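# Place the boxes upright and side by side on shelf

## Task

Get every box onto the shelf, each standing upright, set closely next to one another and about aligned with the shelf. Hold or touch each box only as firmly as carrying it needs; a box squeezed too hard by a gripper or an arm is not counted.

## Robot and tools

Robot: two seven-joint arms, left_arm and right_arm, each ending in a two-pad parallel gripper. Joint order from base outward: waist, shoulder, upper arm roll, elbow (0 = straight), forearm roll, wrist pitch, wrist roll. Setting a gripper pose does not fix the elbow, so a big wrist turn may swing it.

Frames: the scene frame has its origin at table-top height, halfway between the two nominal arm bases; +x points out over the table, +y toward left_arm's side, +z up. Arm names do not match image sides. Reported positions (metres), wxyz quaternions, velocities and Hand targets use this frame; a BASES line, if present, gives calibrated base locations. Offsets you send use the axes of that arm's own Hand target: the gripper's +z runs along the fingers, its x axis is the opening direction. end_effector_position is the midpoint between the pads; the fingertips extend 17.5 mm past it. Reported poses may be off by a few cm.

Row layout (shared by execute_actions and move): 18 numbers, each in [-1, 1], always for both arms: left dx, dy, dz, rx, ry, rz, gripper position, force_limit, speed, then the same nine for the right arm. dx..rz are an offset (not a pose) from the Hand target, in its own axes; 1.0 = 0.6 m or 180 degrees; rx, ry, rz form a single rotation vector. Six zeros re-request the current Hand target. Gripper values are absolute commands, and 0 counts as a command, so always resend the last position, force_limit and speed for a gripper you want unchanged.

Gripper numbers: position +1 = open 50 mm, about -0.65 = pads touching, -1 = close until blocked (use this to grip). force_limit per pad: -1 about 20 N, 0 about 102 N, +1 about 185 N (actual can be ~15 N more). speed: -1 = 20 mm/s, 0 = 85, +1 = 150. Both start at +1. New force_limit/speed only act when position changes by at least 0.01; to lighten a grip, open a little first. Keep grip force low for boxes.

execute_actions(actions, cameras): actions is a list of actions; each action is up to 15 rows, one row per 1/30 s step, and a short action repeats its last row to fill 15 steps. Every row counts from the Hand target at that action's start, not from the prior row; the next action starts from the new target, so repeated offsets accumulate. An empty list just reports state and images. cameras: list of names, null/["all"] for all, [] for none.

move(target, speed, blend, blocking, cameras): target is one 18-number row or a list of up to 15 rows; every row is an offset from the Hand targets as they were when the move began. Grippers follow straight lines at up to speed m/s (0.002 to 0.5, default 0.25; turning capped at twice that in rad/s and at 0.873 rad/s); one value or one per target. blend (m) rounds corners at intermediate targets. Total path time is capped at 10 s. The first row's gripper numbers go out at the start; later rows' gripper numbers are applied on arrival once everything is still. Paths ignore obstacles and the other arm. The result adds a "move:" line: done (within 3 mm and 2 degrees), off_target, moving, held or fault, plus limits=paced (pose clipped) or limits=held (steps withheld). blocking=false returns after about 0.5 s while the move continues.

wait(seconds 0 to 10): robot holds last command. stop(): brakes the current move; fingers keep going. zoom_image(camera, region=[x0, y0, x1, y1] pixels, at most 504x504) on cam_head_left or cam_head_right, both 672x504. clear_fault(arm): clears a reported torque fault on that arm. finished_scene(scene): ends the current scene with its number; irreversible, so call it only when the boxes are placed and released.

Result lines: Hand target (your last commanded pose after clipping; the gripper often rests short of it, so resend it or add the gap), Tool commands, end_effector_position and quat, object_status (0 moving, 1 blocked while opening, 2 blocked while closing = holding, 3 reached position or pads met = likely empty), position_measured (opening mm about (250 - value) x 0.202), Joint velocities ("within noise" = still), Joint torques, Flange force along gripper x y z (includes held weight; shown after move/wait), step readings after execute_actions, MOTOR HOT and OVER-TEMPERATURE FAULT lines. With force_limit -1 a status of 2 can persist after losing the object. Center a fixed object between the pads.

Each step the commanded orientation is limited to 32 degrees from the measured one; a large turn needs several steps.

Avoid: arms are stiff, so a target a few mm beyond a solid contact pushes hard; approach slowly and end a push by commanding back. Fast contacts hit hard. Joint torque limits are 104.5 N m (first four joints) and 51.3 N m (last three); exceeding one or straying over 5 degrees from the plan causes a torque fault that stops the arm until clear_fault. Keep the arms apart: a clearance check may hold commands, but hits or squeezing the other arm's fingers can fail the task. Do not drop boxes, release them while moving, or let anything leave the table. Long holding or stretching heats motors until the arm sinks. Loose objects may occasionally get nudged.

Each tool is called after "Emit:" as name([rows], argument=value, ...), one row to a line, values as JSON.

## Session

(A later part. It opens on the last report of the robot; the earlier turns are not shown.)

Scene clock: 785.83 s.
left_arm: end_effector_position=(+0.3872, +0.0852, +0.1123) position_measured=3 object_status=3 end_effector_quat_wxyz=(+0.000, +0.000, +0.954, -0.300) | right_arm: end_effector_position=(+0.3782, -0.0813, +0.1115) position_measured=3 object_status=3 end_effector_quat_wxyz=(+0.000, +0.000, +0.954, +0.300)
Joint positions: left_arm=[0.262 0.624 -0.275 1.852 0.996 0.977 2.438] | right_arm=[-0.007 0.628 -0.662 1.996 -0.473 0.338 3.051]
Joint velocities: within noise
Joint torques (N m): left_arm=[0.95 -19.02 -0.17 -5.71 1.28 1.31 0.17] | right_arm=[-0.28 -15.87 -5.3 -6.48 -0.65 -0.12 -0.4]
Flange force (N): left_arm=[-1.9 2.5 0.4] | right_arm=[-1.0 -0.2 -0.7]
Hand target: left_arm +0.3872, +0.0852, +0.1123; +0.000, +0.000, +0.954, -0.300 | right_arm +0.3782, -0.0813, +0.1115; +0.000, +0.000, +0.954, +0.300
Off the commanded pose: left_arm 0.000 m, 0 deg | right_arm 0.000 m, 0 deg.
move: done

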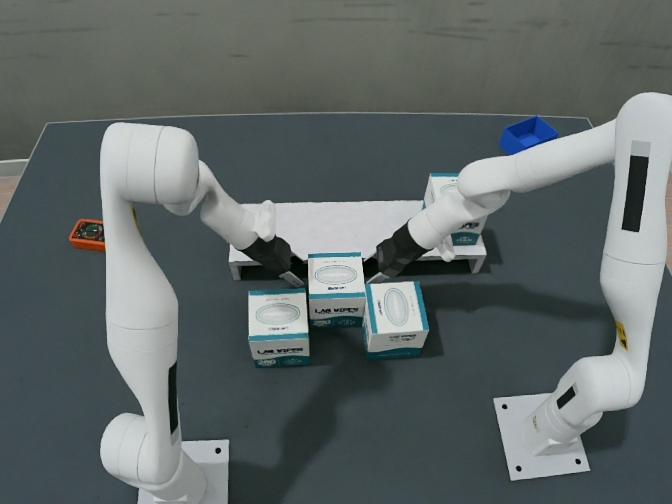

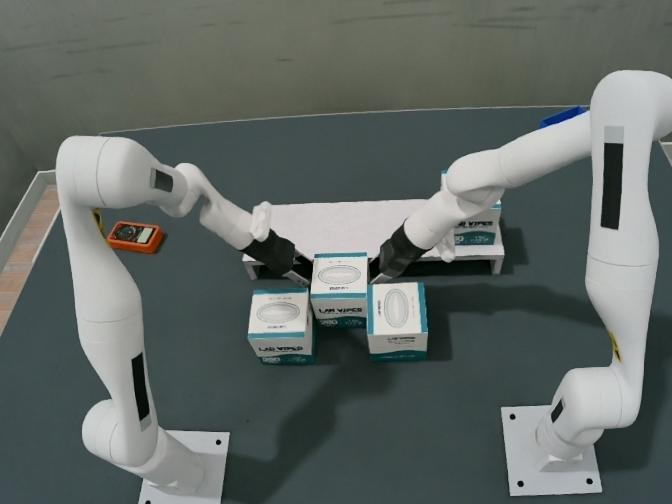

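Emit:
move(target=[0,-0.00546,0.00383,0,0,0,1,1,1,0,0.00546,0.00383,0,0,0,1,1,1], speed=0.02, cameras=[])

Emit:
move(target=[0,-0.00273,0.00192,0,0,0,1,1,1,0,0.00273,0.00192,0,0,0,1,1,1], speed=0.02)

Emit:
zoom_image(camera="cam_head_right", region=[270, 220, 420, 340])

Emit:
zoom_image(camera="cam_head_left", region=[270, 220, 420, 340])

Scene clock: 792.97 s.
left_arm: end_effector_position=(+0.3872, +0.0812, +0.1122) position_measured=3 object_status=3 end_effector_quat_wxyz=(+0.000, +0.000, +0.954, -0.300) | right_arm: end_effector_position=(+0.3782, -0.0773, +0.1115) position_measured=3 object_status=3 end_effector_quat_wxyz=(+0.000, +0.000, +0.954, +0.300)
Joint positions: left_arm=[0.269 0.625 -0.273 1.851 0.999 0.973 2.444] | right_arm=[-0.02 0.63 -0.657 1.991 -0.473 0.336 3.043]
Joint velocities: within noise
Joint torques (N m): left_arm=[0.92 -19.1 -0.16 -5.72 1.29 1.31 0.19] | right_arm=[-0.32 -15.94 -5.33 -6.43 -0.64 -0.21 -0.4]
Flange force (N): left_arm=[-1.9 2.5 0.6] | right_arm=[-1.4 -0.1 -1.0]
Hand target: left_arm +0.3872, +0.0812, +0.1122; +0.000, +0.000, +0.954, -0.300 | right_arm +0.3782, -0.0773, +0.1115; +0.000, +0.000, +0.954, +0.300
Off the commanded pose: left_arm 0.000 m, 0 deg | right_arm 0.000 m, 0 deg.
move: done
No camera images: "cameras" was empty.

Scene clock: 793.67 s.
left_arm: end_effector_position=(+0.3872, +0.0792, +0.1123) position_measured=3 object_status=3 end_effector_quat_wxyz=(+0.000, +0.000, +0.954, -0.300) | right_arm: end_effector_position=(+0.3782, -0.0753, +0.1115) position_measured=3 object_status=3 end_effector_quat_wxyz=(+0.000, +0.000, +0.954, +0.300)
Joint positions: left_arm=[0.273 0.625 -0.272 1.85 1 0.97 2.448] | right_arm=[-0.026 0.63 -0.655 1.988 -0.473 0.336 3.039]
Joint velocities: within noise
Joint torques (N m): left_arm=[1.1 -19.05 0.02 -5.69 1.36 1.36 0.21] | right_arm=[-0.44 -16.05 -5.52 -6.58 -0.68 -0.17 -0.4]
Flange force (N): left_arm=[-2.0 2.7 0.2] | right_arm=[-1.3 -0.4 -0.9]
Hand target: left_arm +0.3872, +0.0792, +0.1123; +0.000, +0.000, +0.954, -0.300 | right_arm +0.3782, -0.0753, +0.1115; +0.000, +0.000, +0.954, +0.300
Off the commanded pose: left_arm 0.000 m, 0 deg | right_arm 0.000 m, 0 deg.
move: done

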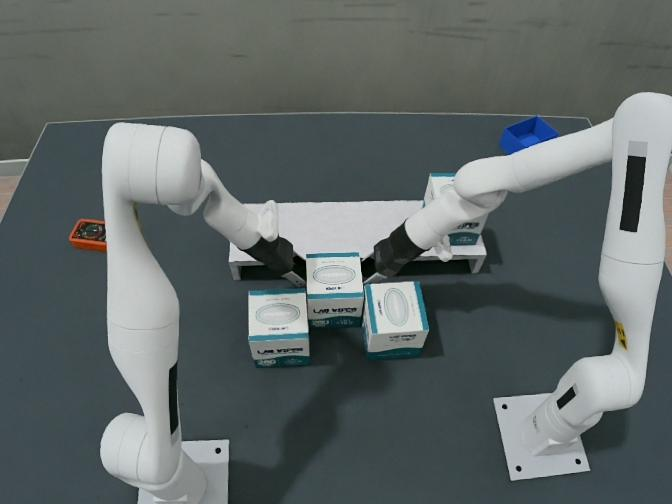

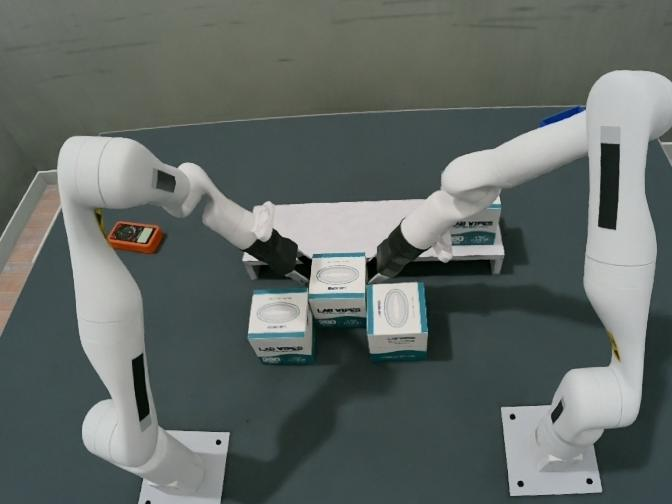

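Scaled by 3.360.

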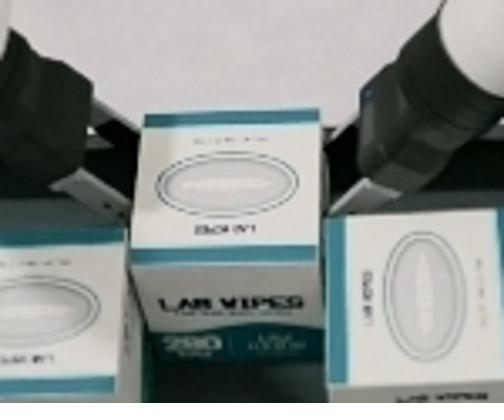

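Scaled by 3.360.

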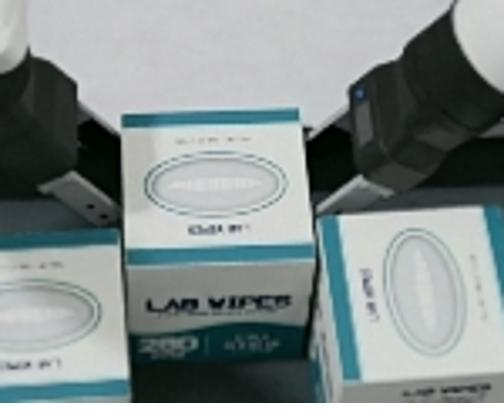

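Emit:
move(target=[0,-0.00478,0.00335,0,0,0,1,1,1,0,0.00478,0.00335,0,0,0,1,1,1], speed=0.01, cameras=[])

Scene clock: 799.67 s.
left_arm: end_effector_position=(+0.3872, +0.0757, +0.1122) position_measured=3 object_status=3 end_effector_quat_wxyz=(+0.000, +0.000, +0.954, -0.300) | right_arm: end_effector_position=(+0.3782, -0.0718, +0.1115) position_measured=3 object_status=3 end_effector_quat_wxyz=(+0.000, +0.000, +0.954, +0.300)
Joint positions: left_arm=[0.28 0.626 -0.27 1.849 1.003 0.966 2.454] | right_arm=[-0.038 0.631 -0.65 1.983 -0.473 0.334 3.033]
Joint velocities: within noise
Joint torques (N m): left_arm=[2.99 -19.19 1.98 -5.8 1.98 2.14 0.19] | right_arm=[-1.82 -16.17 -6.94 -7.71 -1.07 -0.49 -0.41]
Flange force (N): left_arm=[-2.2 6.1 -2.2] | right_arm=[-1.0 -3.8 -3.6]
Hand target: left_arm +0.3872, +0.0757, +0.1122; +0.000, +0.000, +0.954, -0.300 | right_arm +0.3782, -0.0718, +0.1115; +0.000, +0.000, +0.954, +0.300
Off the commanded pose: left_arm 0.000 m, 0 deg | right_arm 0.000 m, 0 deg.
move: done
No camera images: "cameras" was empty.

Emit:
move(target=[0,-0.00164,0.00115,0,0,0,1,1,1,0,0.00164,0.00115,0,0,0,1,1,1], speed=0.01, cameras=[])

Emit:
move(target=[0,-0.01435,-0.0205,0,0,0,1,1,1,0,0.01435,-0.0205,0,0,0,1,1,1], speed=0.02)

Emit:
zoom_image(camera="cam_head_right", region=[270, 220, 420, 340])

Scene clock: 807.40 s.
left_arm: end_effector_position=(+0.3872, +0.0745, +0.1122) position_measured=3 object_status=3 end_effector_quat_wxyz=(+0.000, +0.000, +0.954, -0.300) | right_arm: end_effector_position=(+0.3782, -0.0706, +0.1115) position_measured=3 object_status=3 end_effector_quat_wxyz=(+0.000, +0.000, +0.954, +0.300)
Joint positions: left_arm=[0.282 0.626 -0.27 1.848 1.003 0.965 2.456] | right_arm=[-0.042 0.632 -0.649 1.981 -0.473 0.334 3.031]
Joint velocities: within noise
Joint torques (N m): left_arm=[3.63 -19.2 2.69 -5.73 2.27 2.48 0.23] | right_arm=[-2.26 -16.11 -7.51 -8.01 -1.18 -0.5 -0.42]
Flange force (N): left_arm=[-2.4 7.2 -3.1] | right_arm=[-0.9 -4.6 -4.4]
Hand target: left_arm +0.3872, +0.0745, +0.1122; +0.000, +0.000, +0.954, -0.300 | right_arm +0.3782, -0.0706, +0.1115; +0.000, +0.000, +0.954, +0.300
Off the commanded pose: left_arm 0.000 m, 0 deg | right_arm 0.000 m, 0 deg.
move: done
No camera images: "cameras" was empty.

Scene clock: 808.40 s.
left_arm: end_effector_position=(+0.3872, +0.0745, +0.1272) position_measured=3 object_status=3 end_effector_quat_wxyz=(+0.000, +0.000, +0.954, -0.300) | right_arm: end_effector_position=(+0.3782, -0.0706, +0.1265) position_measured=3 object_status=3 end_effector_quat_wxyz=(+0.000, +0.000, +0.954, +0.300)
Joint positions: left_arm=[0.289 0.598 -0.279 1.836 0.977 0.99 2.495] | right_arm=[-0.044 0.595 -0.642 1.969 -0.474 0.377 3.011]
Joint velocities: within noise
Joint torques (N m): left_arm=[3.71 -19.46 2.71 -6.17 2.48 2.46 0.2] | right_arm=[-2.33 -16.29 -7.56 -8.72 -1.44 -0.55 -0.42]
Flange force (N): left_arm=[-2.7 7.8 -2.5] | right_arm=[-0.8 -5.5 -3.5]
Hand target: left_arm +0.3872, +0.0745, +0.1273; +0.000, +0.000, +0.954, -0.300 | right_arm +0.3782, -0.0706, +0.1265; +0.000, +0.000, +0.954, +0.300
Off the commanded pose: left_arm 0.000 m, 0 deg | right_arm 0.000 m, 0 deg.
move: done

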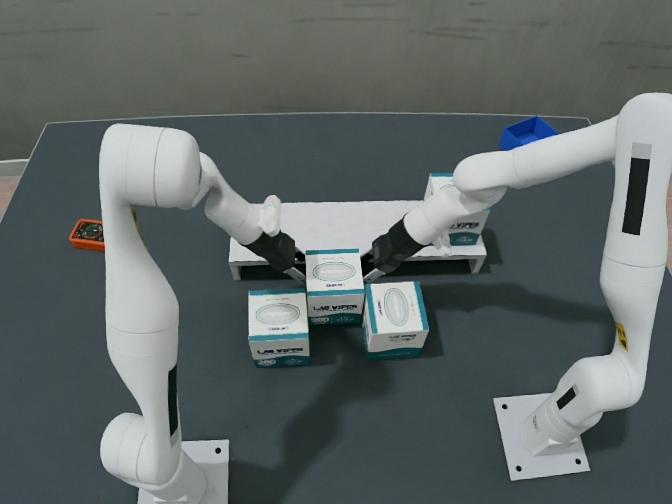

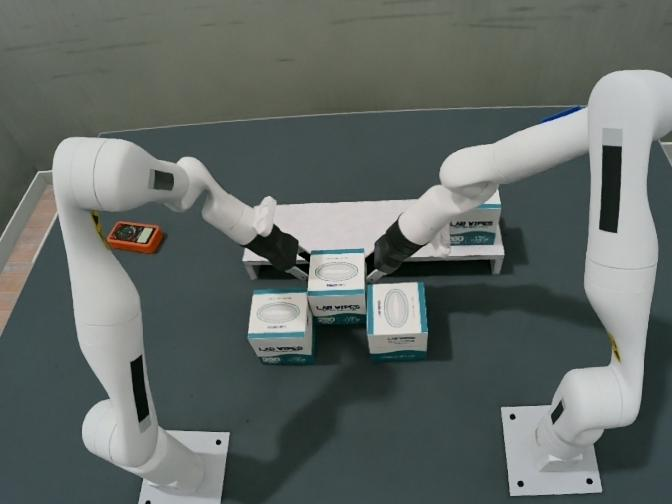

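Scaled by 3.360.

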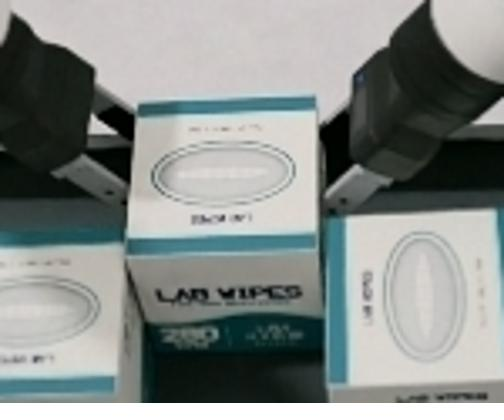

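Emit:
move([
  [0,-0.0746,-0.1065,0,0,0,1,1,1,0,0.0746,-0.1065,0,0,0,1,1,1],
  [-0.2883,-0.2323,-0.0062,0,0,0,1,1,1,-0.2883,-0.0735,-0.2205,0,0,0,1,1,1],
], speed=[0.04,0.05], blend=[0.015,0])

Emit:
zoom_image(camera="cam_head_right", region=[350, 140, 510, 290])

Emit:
zoom_image(camera="cam_head_left", region=[340, 140, 500, 290])

Scene clock: 830.93 s.
left_arm: end_effector_position=(+0.5601, -0.0377, +0.2101) position_measured=3 object_status=3 end_effector_quat_wxyz=(+0.000, +0.000, +0.954, -0.300) | right_arm: end_effector_position=(+0.5512, -0.1826, +0.2097) position_measured=3 object_status=3 end_effector_quat_wxyz=(+0.000, +0.000, +0.954, +0.300)
Joint positions: left_arm=[0.368 0.891 -0.282 0.914 0.848 1.336 3.11] | right_arm=[0.134 0.687 -0.498 1.378 -0.335 1.005 3.056]
Joint velocities: within noise
Joint torques (N m): left_arm=[4.59 -27.61 2.91 -9.98 3.65 0.18 0.24] | right_arm=[-3.43 -21.33 -7.93 -9.4 -3.18 -0.37 -0.46]
Flange force (N): left_arm=[-5.0 5.7 -3.0] | right_arm=[0.1 -6.5 -3.4]
Hand target: left_arm +0.5601, -0.0377, +0.2101; +0.000, +0.000, +0.954, -0.300 | right_arm +0.5512, -0.1825, +0.2097; +0.000, +0.000, +0.954, +0.300
Off the commanded pose: left_arm 0.000 m, 0 deg | right_arm 0.000 m, 0 deg.
move: done

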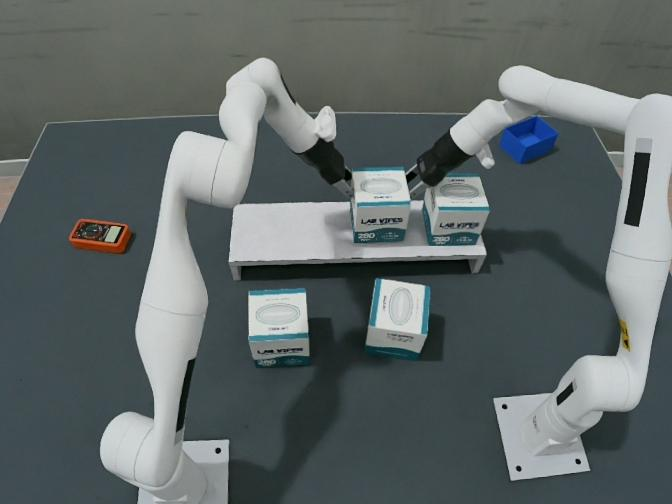

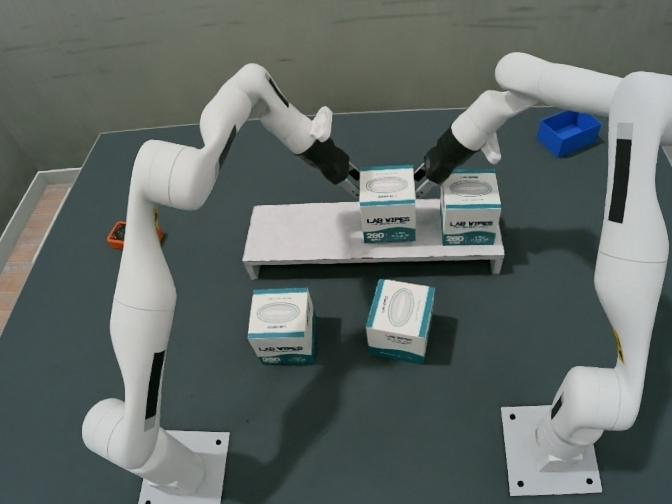

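Scaled by 3.150.

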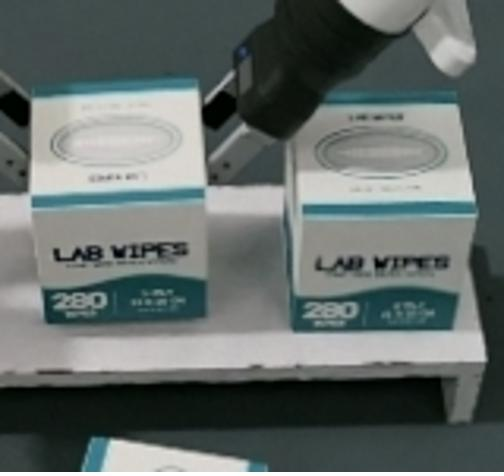

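Scaled by 3.150.

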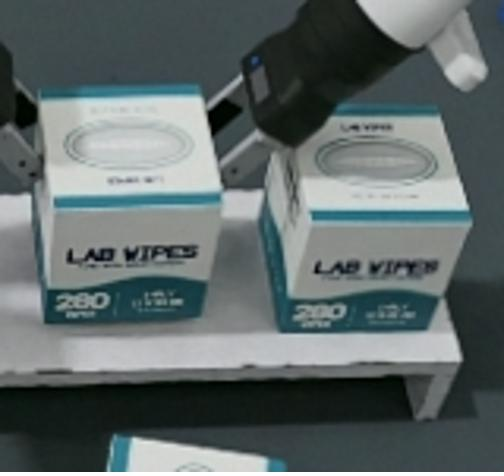

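Emit:
move(target=[0,0.039,0.0266,0,0,0,1,1,1,0,-0.0117,0.0457,0,0,0,1,1,1], speed=0.03)

Emit:
zoom_image(camera="cam_head_left", region=[340, 140, 500, 290])

Emit:
zoom_image(camera="cam_head_right", region=[350, 140, 510, 290])

Scene clock: 848.53 s.
left_arm: end_effector_position=(+0.5601, -0.0277, +0.1836) position_measured=3 object_status=3 end_effector_quat_wxyz=(+0.000, +0.000, +0.954, -0.300) | right_arm: end_effector_position=(+0.5512, -0.1726, +0.1832) position_measured=3 object_status=3 end_effector_quat_wxyz=(+0.000, +0.000, +0.954, +0.300)
Joint positions: left_arm=[0.356 0.904 -0.276 0.974 0.861 1.291 3.048] | right_arm=[0.116 0.721 -0.498 1.41 -0.334 0.937 3.069]
Joint velocities: within noise
Joint torques (N m): left_arm=[3.73 -25.5 1.9 -8.73 2.7 0.4 0.25] | right_arm=[-3.28 -20.46 -7.54 -8.16 -2.56 -0.23 -0.45]
Flange force (N): left_arm=[-4.1 3.3 -4.3] | right_arm=[-0.9 -4.6 -5.2]
Hand target: left_arm +0.5601, -0.0277, +0.1836; +0.000, +0.000, +0.954, -0.300 | right_arm +0.5512, -0.1726, +0.1832; +0.000, +0.000, +0.954, +0.300
Off the commanded pose: left_arm 0.000 m, 0 deg | right_arm 0.000 m, 0 deg.
move: done

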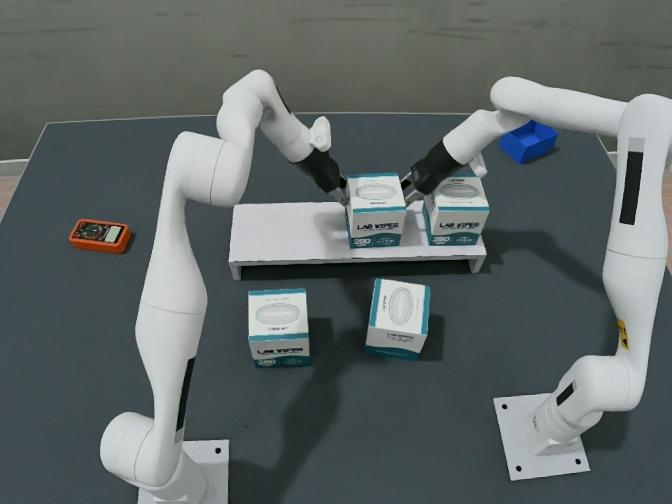

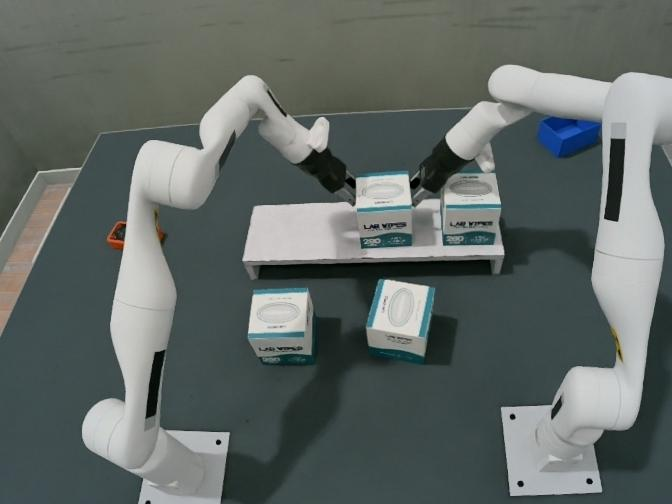

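Scaled by 3.150.

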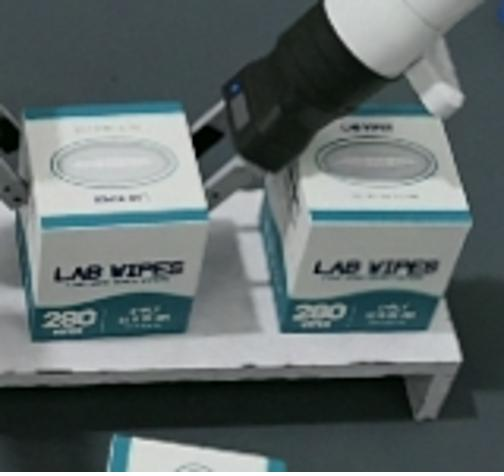

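Scaled by 3.150.

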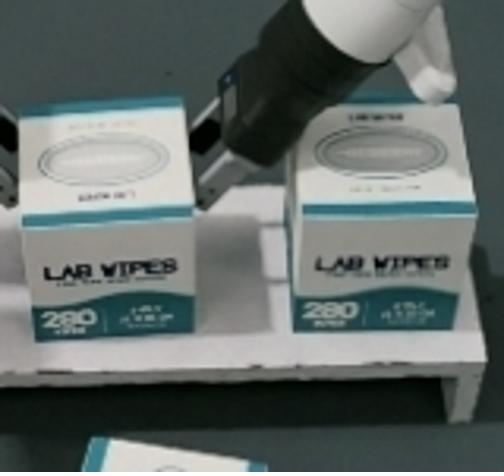

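Emit:
move([
  [0,0.0137,-0.0096,0,0,0,1,1,1,0,-0.0137,-0.0096,0,0,0,1,1,1],
  [0,0.0328,0.0178,0,0,0,1,1,1,0,-0.0137,-0.343,0,0,0,1,1,1],
], speed=[0.02,0.12])

Emit:
zoom_image(camera="cam_head_right", region=[350, 140, 510, 290])

Emit:
zoom_image(camera="cam_head_left", region=[340, 140, 500, 290])

Scene clock: 870.53 s.
left_arm: end_effector_position=(+0.5601, -0.0176, +0.1636) position_measured=3 object_status=3 end_effector_quat_wxyz=(+0.000, +0.000, +0.954, -0.300) | right_arm: end_effector_position=(+0.5512, -0.2972, +0.3472) position_measured=3 object_status=3 end_effector_quat_wxyz=(+0.000, +0.000, +0.954, +0.300)
Joint positions: left_arm=[0.342 0.916 -0.272 1.017 0.871 1.259 2.997] | right_arm=[0.317 0.585 -0.489 1.087 -0.346 1.466 3.068]
Joint velocities: within noise
Joint torques (N m): left_arm=[0.93 -26.75 0 -8.84 1.85 0.3 0.25] | right_arm=[-0.07 -20.12 -4.18 -9.6 -1.93 -0.15 -0.44]
Flange force (N): left_arm=[-3.4 1.2 0.0] | right_arm=[0.1 -1.0 -0.3]
Hand target: left_arm +0.5601, -0.0176, +0.1636; +0.000, +0.000, +0.954, -0.300 | right_arm +0.5512, -0.2972, +0.3472; +0.000, +0.000, +0.954, +0.300
Off the commanded pose: left_arm 0.000 m, 0 deg | right_arm 0.000 m, 0 deg.
move: done

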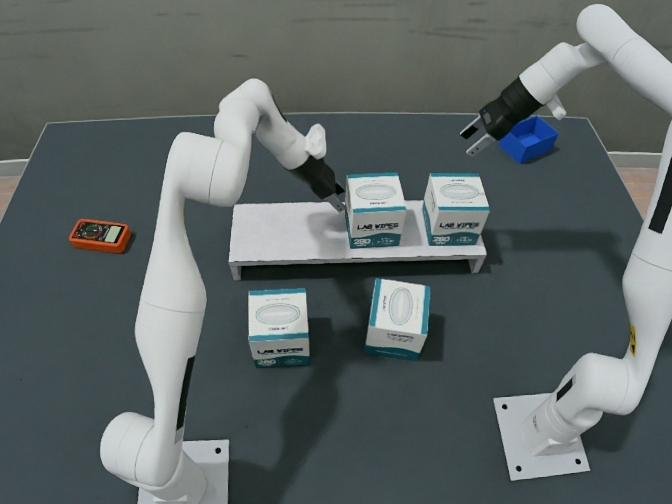

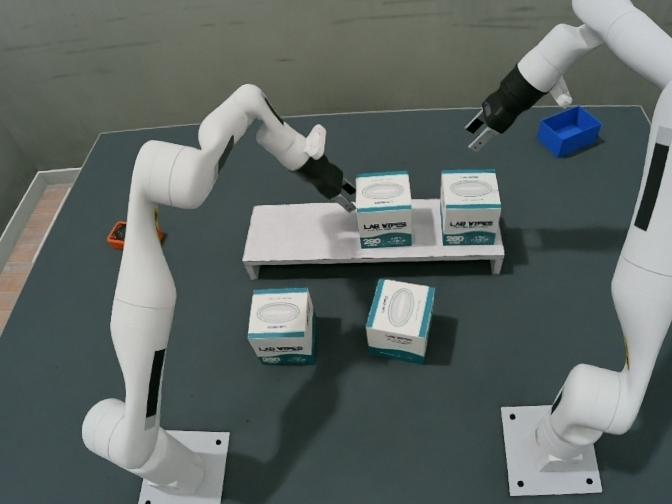

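Scaled by 3.150.

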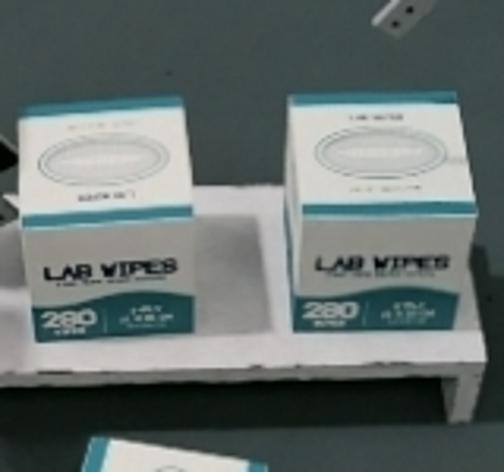

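Scaled by 3.150.

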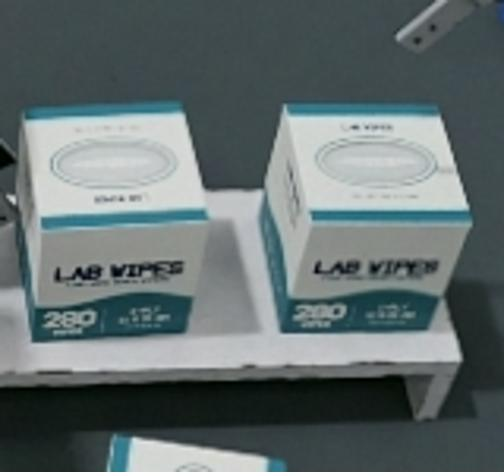

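Emit:
move([
  [0.025,0,0,0,0,0,1,1,1,0,0,0,0,0,0,1,1,1],
  [0.025,-0.0956,0.067,0,0,0,1,1,1,0,0,0,0,0,0,1,1,1],
], speed=[0.05,0.035])

Emit:
zoom_image(camera="cam_head_right", region=[370, 140, 520, 280])

Emit:
zoom_image(camera="cam_head_left", region=[350, 140, 500, 280])

Scene clock: 890.63 s.
left_arm: end_effector_position=(+0.5451, -0.0877, +0.1635) position_measured=3 object_status=3 end_effector_quat_wxyz=(+0.000, +0.000, +0.954, -0.300) | right_arm: end_effector_position=(+0.5512, -0.2972, +0.3472) position_measured=3 object_status=3 end_effector_quat_wxyz=(+0.000, +0.000, +0.954, +0.300)
Joint positions: left_arm=[0.452 0.931 -0.27 0.984 0.874 1.206 3.102] | right_arm=[0.317 0.585 -0.489 1.087 -0.346 1.466 3.068]
Joint velocities: within noise
Joint torques (N m): left_arm=[1.09 -27.29 0.16 -9.18 1.94 0.08 0.2] | right_arm=[-0.27 -20.05 -4.19 -9.59 -1.96 -0.08 -0.43]
Flange force (N): left_arm=[-3.6 1.0 0.1] | right_arm=[0.6 -1.3 -0.2]
Hand target: left_arm +0.5451, -0.0877, +0.1635; +0.000, +0.000, +0.954, -0.300 | right_arm +0.5512, -0.2972, +0.3472; +0.000, +0.000, +0.954, +0.300
Off the commanded pose: left_arm 0.000 m, 0 deg | right_arm 0.000 m, 0 deg.
move: done

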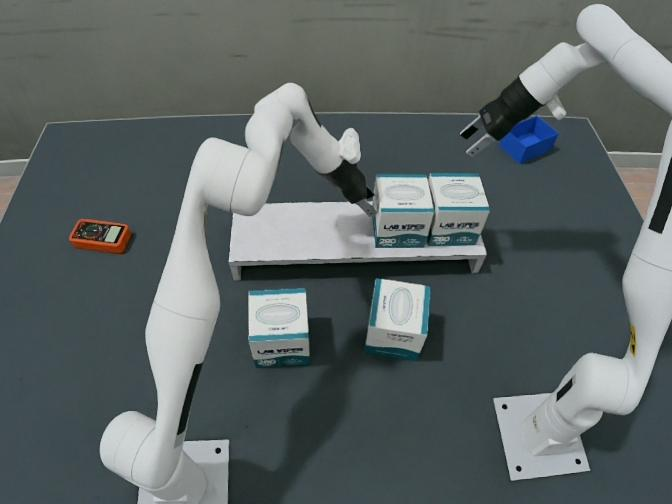

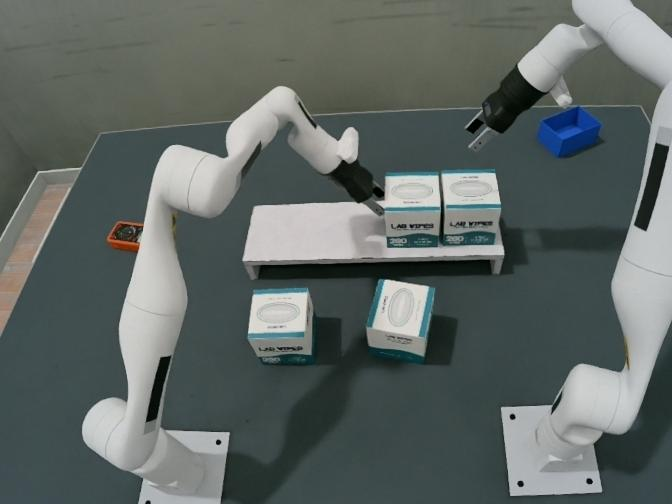

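Scaled by 3.360.

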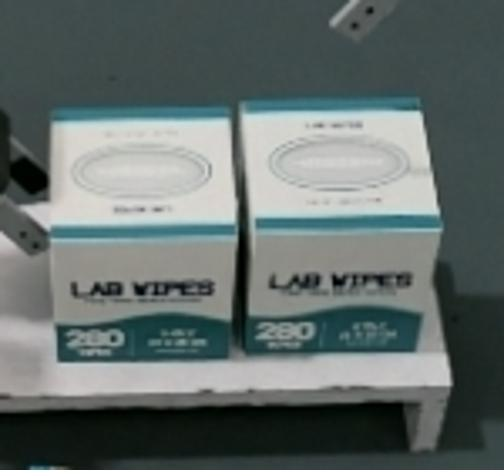

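Scaled by 3.360.

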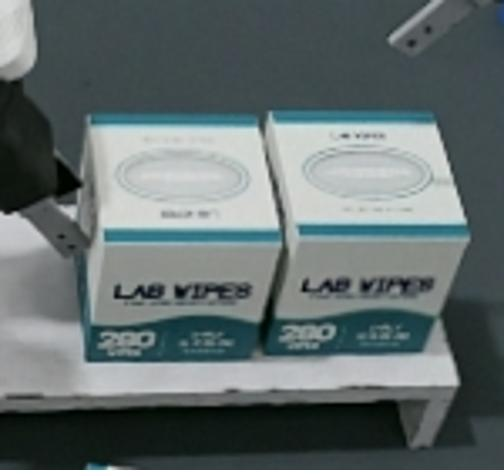

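Emit:
move(target=[0,-0.00683,0.00478,0,0,0,1,1,1,0,0,0,0,0,0,1,1,1], speed=0.015)

Emit:
zoom_image(camera="cam_head_right", region=[370, 140, 520, 280])

Emit:
zoom_image(camera="cam_head_right", region=[350, 260, 450, 380])

Emit:
zoom_image(camera="cam_head_left", region=[350, 260, 450, 380])

Scene clock: 900.30 s.
left_arm: end_effector_position=(+0.5451, -0.0927, +0.1635) position_measured=3 object_status=3 end_effector_quat_wxyz=(+0.000, +0.000, +0.954, -0.300) | right_arm: end_effector_position=(+0.5512, -0.2972, +0.3472) position_measured=3 object_status=3 end_effector_quat_wxyz=(+0.000, +0.000, +0.954, +0.300)
Joint positions: left_arm=[0.458 0.936 -0.271 0.975 0.874 1.205 3.113] | right_arm=[0.317 0.585 -0.489 1.087 -0.346 1.466 3.068]
Joint velocities: within noise
Joint torques (N m): left_arm=[1.19 -27.41 0.19 -9.21 1.96 0.06 0.19] | right_arm=[-0.25 -20.13 -4.2 -9.6 -1.94 -0.13 -0.4]
Flange force (N): left_arm=[-3.9 1.0 0.1] | right_arm=[0.3 -1.3 -0.3]
Hand target: left_arm +0.5451, -0.0927, +0.1635; +0.000, +0.000, +0.954, -0.300 | right_arm +0.5512, -0.2972, +0.3472; +0.000, +0.000, +0.954, +0.300
Off the commanded pose: left_arm 0.000 m, 0 deg | right_arm 0.000 m, 0 deg.
move: done

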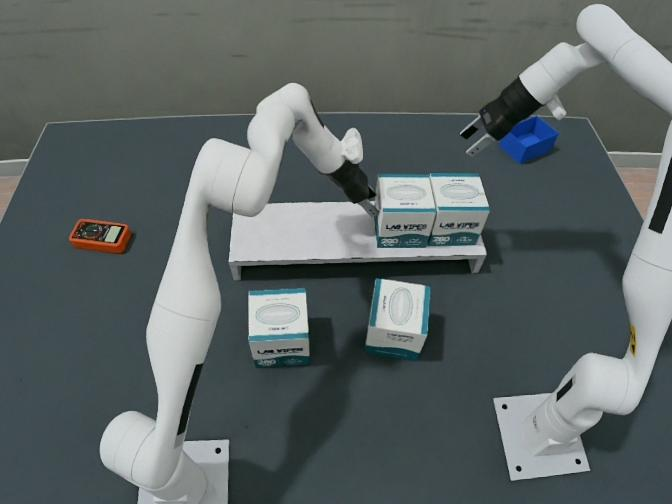

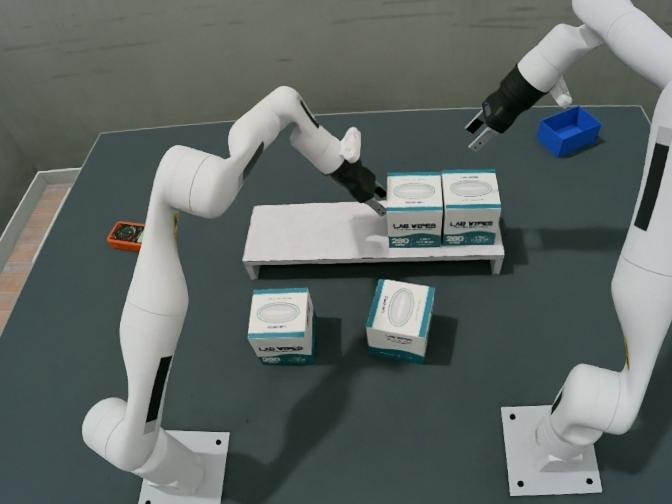

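Scaled by 3.360.

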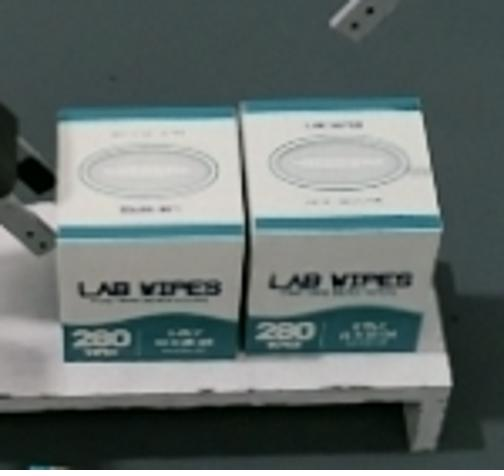

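Scaled by 4.200.

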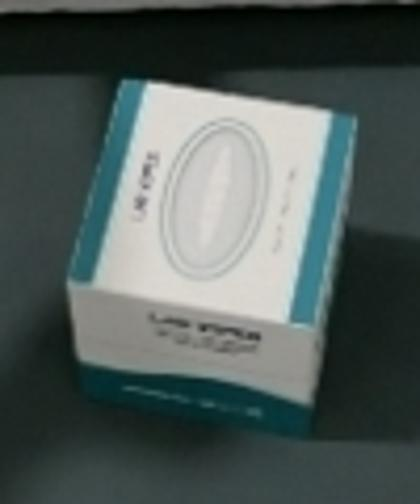

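Scaled by 4.200.

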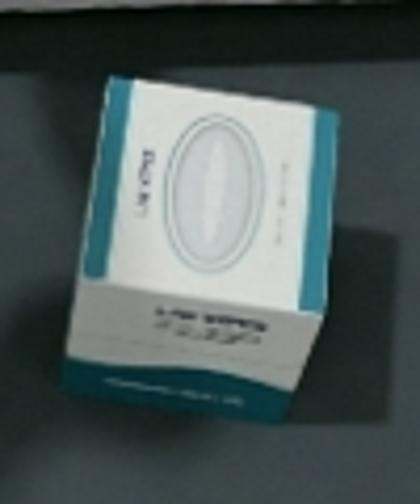

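Emit:
move(target=[0,-0.00273,0.00191,0,0,0,1,1,1,0,0,0,0,0,0,1,1,1], speed=0.015)

Emit:
zoom_image(camera="cam_head_right", region=[370, 140, 520, 280])

Emit:
move([
  [0,0.0355,-0.0655,0,0,0,1,1,1,0,0,0,0,0,0,1,1,1],
  [0.1667,-0.0193,-0.2308,0,0,0,1,1,1,0,0,0,0,0,0,1,1,1],
  [0.4383,0.0552,-0.1537,0,0,0,1,1,1,0.4633,-0.0725,0.1528,0,0,0,1,1,1],
  [0.4383,0.1652,0.0033,0,0,0,1,1,1,0.4633,-0.0725,0.1528,0,0,0,1,1,1],
], speed=[0.06,0.2,0.2,0.12], blend=[0.015,0.03,0.02,0])

Emit:
zoom_image(camera="cam_head_right", region=[330, 230, 480, 380])

Emit:
zoom_image(camera="cam_head_left", region=[330, 230, 480, 380])

Scene clock: 952.90 s.
left_arm: end_effector_position=(+0.5451, -0.0947, +0.1635) position_measured=3 object_status=3 end_effector_quat_wxyz=(+0.000, +0.000, +0.954, -0.300) | right_arm: end_effector_position=(+0.5512, -0.2972, +0.3472) position_measured=3 object_status=3 end_effector_quat_wxyz=(+0.000, +0.000, +0.954, +0.300)
Joint positions: left_arm=[0.461 0.938 -0.271 0.97 0.874 1.205 3.117] | right_arm=[0.317 0.585 -0.489 1.087 -0.346 1.466 3.068]
Joint velocities: within noise
Joint torques (N m): left_arm=[1.07 -27.43 0.16 -9.24 1.95 0.05 0.19] | right_arm=[-0.3 -20.1 -4.21 -9.63 -1.96 -0.08 -0.4]
Flange force (N): left_arm=[-3.6 0.9 0.2] | right_arm=[0.7 -1.4 -0.1]
Hand target: left_arm +0.5451, -0.0947, +0.1635; +0.000, +0.000, +0.954, -0.300 | right_arm +0.5512, -0.2972, +0.3472; +0.000, +0.000, +0.954, +0.300
Off the commanded pose: left_arm 0.000 m, 0 deg | right_arm 0.000 m, 0 deg.
move: done

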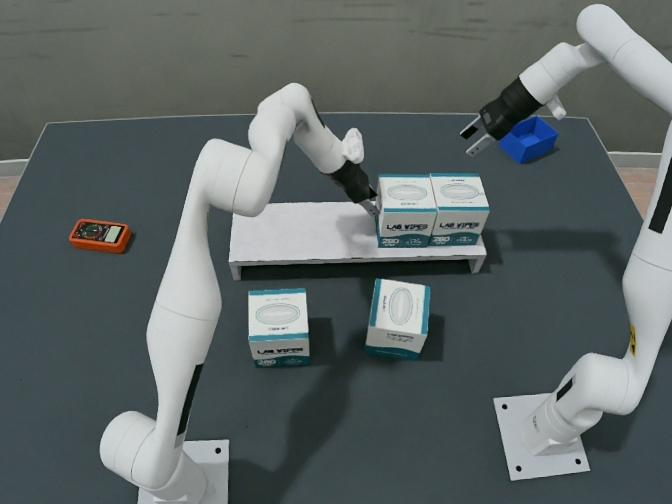

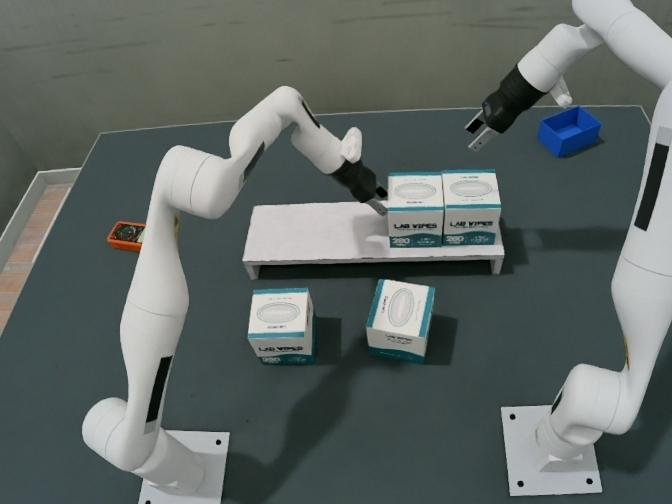

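Scaled by 3.360.

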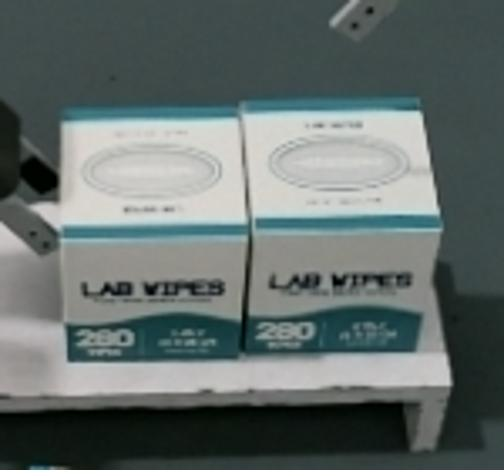

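Scene clock: 957.17 s.
left_arm: end_effector_position=(+0.2822, -0.0145, +0.1051) position_measured=3 object_status=3 end_effector_quat_wxyz=(+0.000, +0.000, +0.954, -0.300) | right_arm: end_effector_position=(+0.2732, -0.2803, +0.2471) position_measured=3 object_status=3 end_effector_quat_wxyz=(+0.000, +0.000, +0.954, +0.300)
Joint positions: left_arm=[0.521 0.52 -0.203 2.117 1.232 0.723 2.414] | right_arm=[0.615 0.023 -0.552 2.188 -0.688 1.086 3.574]
Joint velocities: within noise
Joint torques (N m): left_arm=[0.87 -16.4 0.14 -5.02 0.99 1.35 0.12] | right_arm=[-0.34 -5.73 -1.15 -7.68 -1.58 0.81 -0.42]
Flange force (N): left_arm=[-1.7 2.2 1.1] | right_arm=[2.9 -2.2 -3.0]
Hand target: left_arm +0.2822, -0.0145, +0.1051; +0.000, +0.000, +0.954, -0.300 | right_arm +0.2732, -0.2803, +0.2471; +0.000, +0.000, +0.954, +0.300
Off the commanded pose: left_arm 0.000 m, 0 deg | right_arm 0.000 m, 0 deg.
move: done

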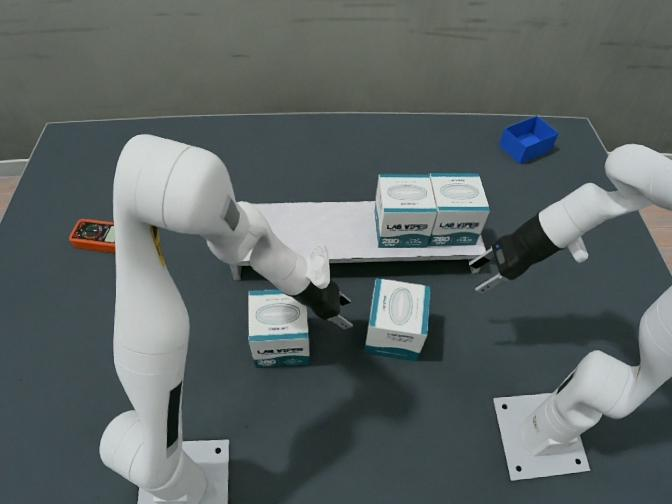

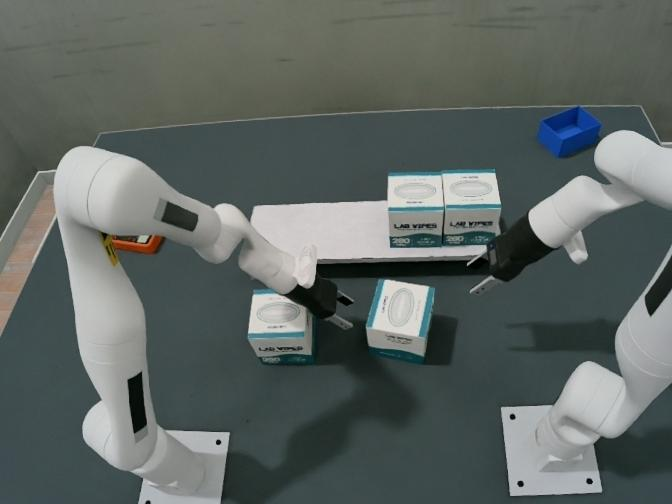

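Scaled by 3.360.

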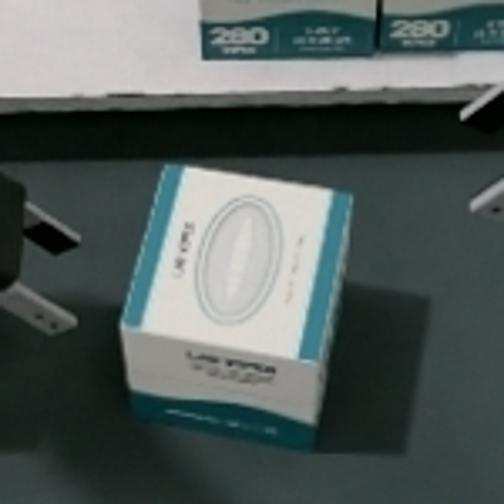

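Scaled by 3.360.

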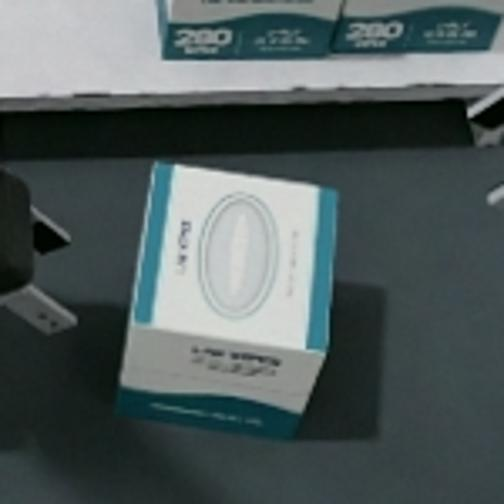

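Emit:
move(target=[0,-0.0614,0.043,0,0,0,1,1,1,0,0,0,0,0,0,1,1,1], speed=0.03)

Emit:
zoom_image(camera="cam_head_right", region=[330, 230, 480, 380])

Emit:
zoom_image(camera="cam_head_left", region=[330, 230, 480, 380])

Scene clock: 969.20 s.
left_arm: end_effector_position=(+0.2821, -0.0595, +0.1051) position_measured=3 object_status=3 end_effector_quat_wxyz=(+0.000, +0.000, +0.954, -0.300) | right_arm: end_effector_position=(+0.2732, -0.2803, +0.2471) position_measured=3 object_status=3 end_effector_quat_wxyz=(+0.000, +0.000, +0.954, +0.300)
Joint positions: left_arm=[0.61 0.546 -0.174 2.053 1.248 0.674 2.517] | right_arm=[0.615 0.023 -0.552 2.188 -0.688 1.086 3.574]
Joint velocities: within noise
Joint torques (N m): left_arm=[0.92 -17.42 0.24 -5.6 1.07 1.22 0.19] | right_arm=[-0.22 -5.65 -1.21 -7.74 -1.59 0.87 -0.4]
Flange force (N): left_arm=[-1.6 2.6 1.3] | right_arm=[3.0 -2.1 -2.7]
Hand target: left_arm +0.2821, -0.0594, +0.1051; +0.000, +0.000, +0.954, -0.300 | right_arm +0.2732, -0.2803, +0.2471; +0.000, +0.000, +0.954, +0.300
Off the commanded pose: left_arm 0.000 m, 0 deg | right_arm 0.000 m, 0 deg.
move: done

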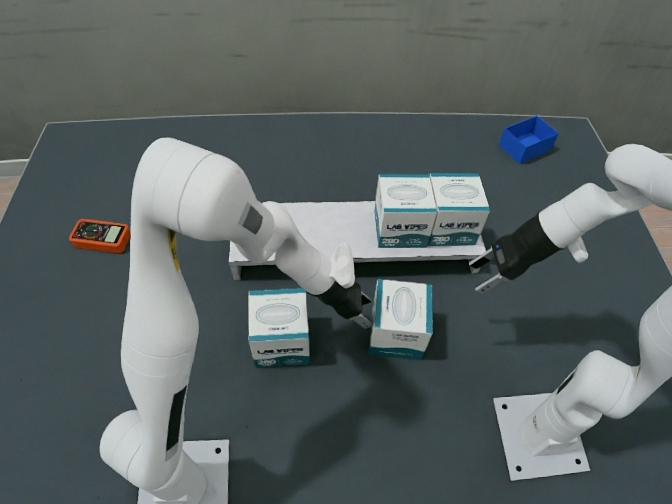

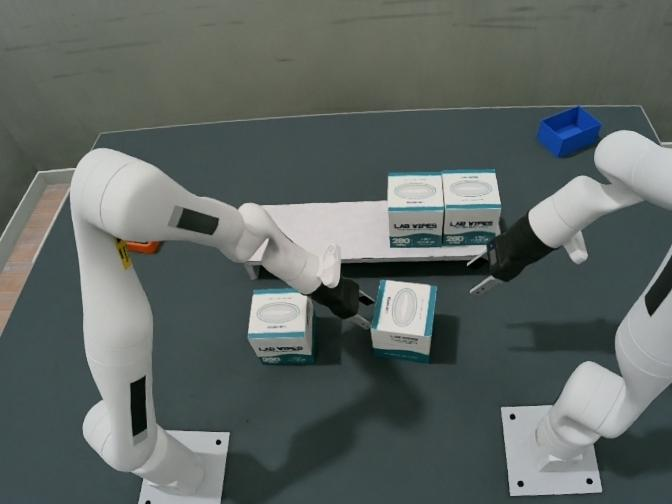

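Scaled by 3.360.

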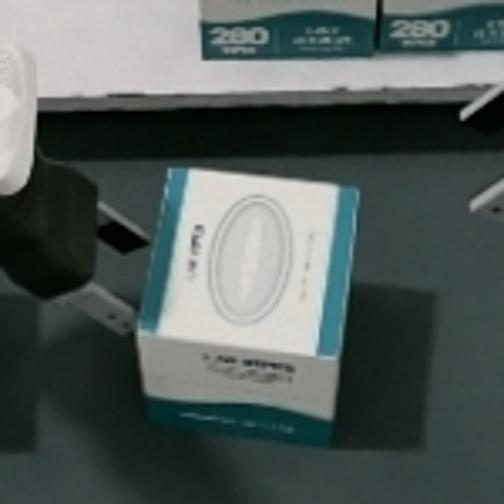

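Scaled by 3.360.

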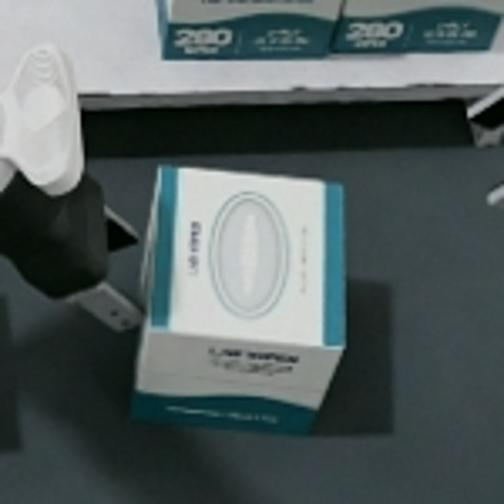

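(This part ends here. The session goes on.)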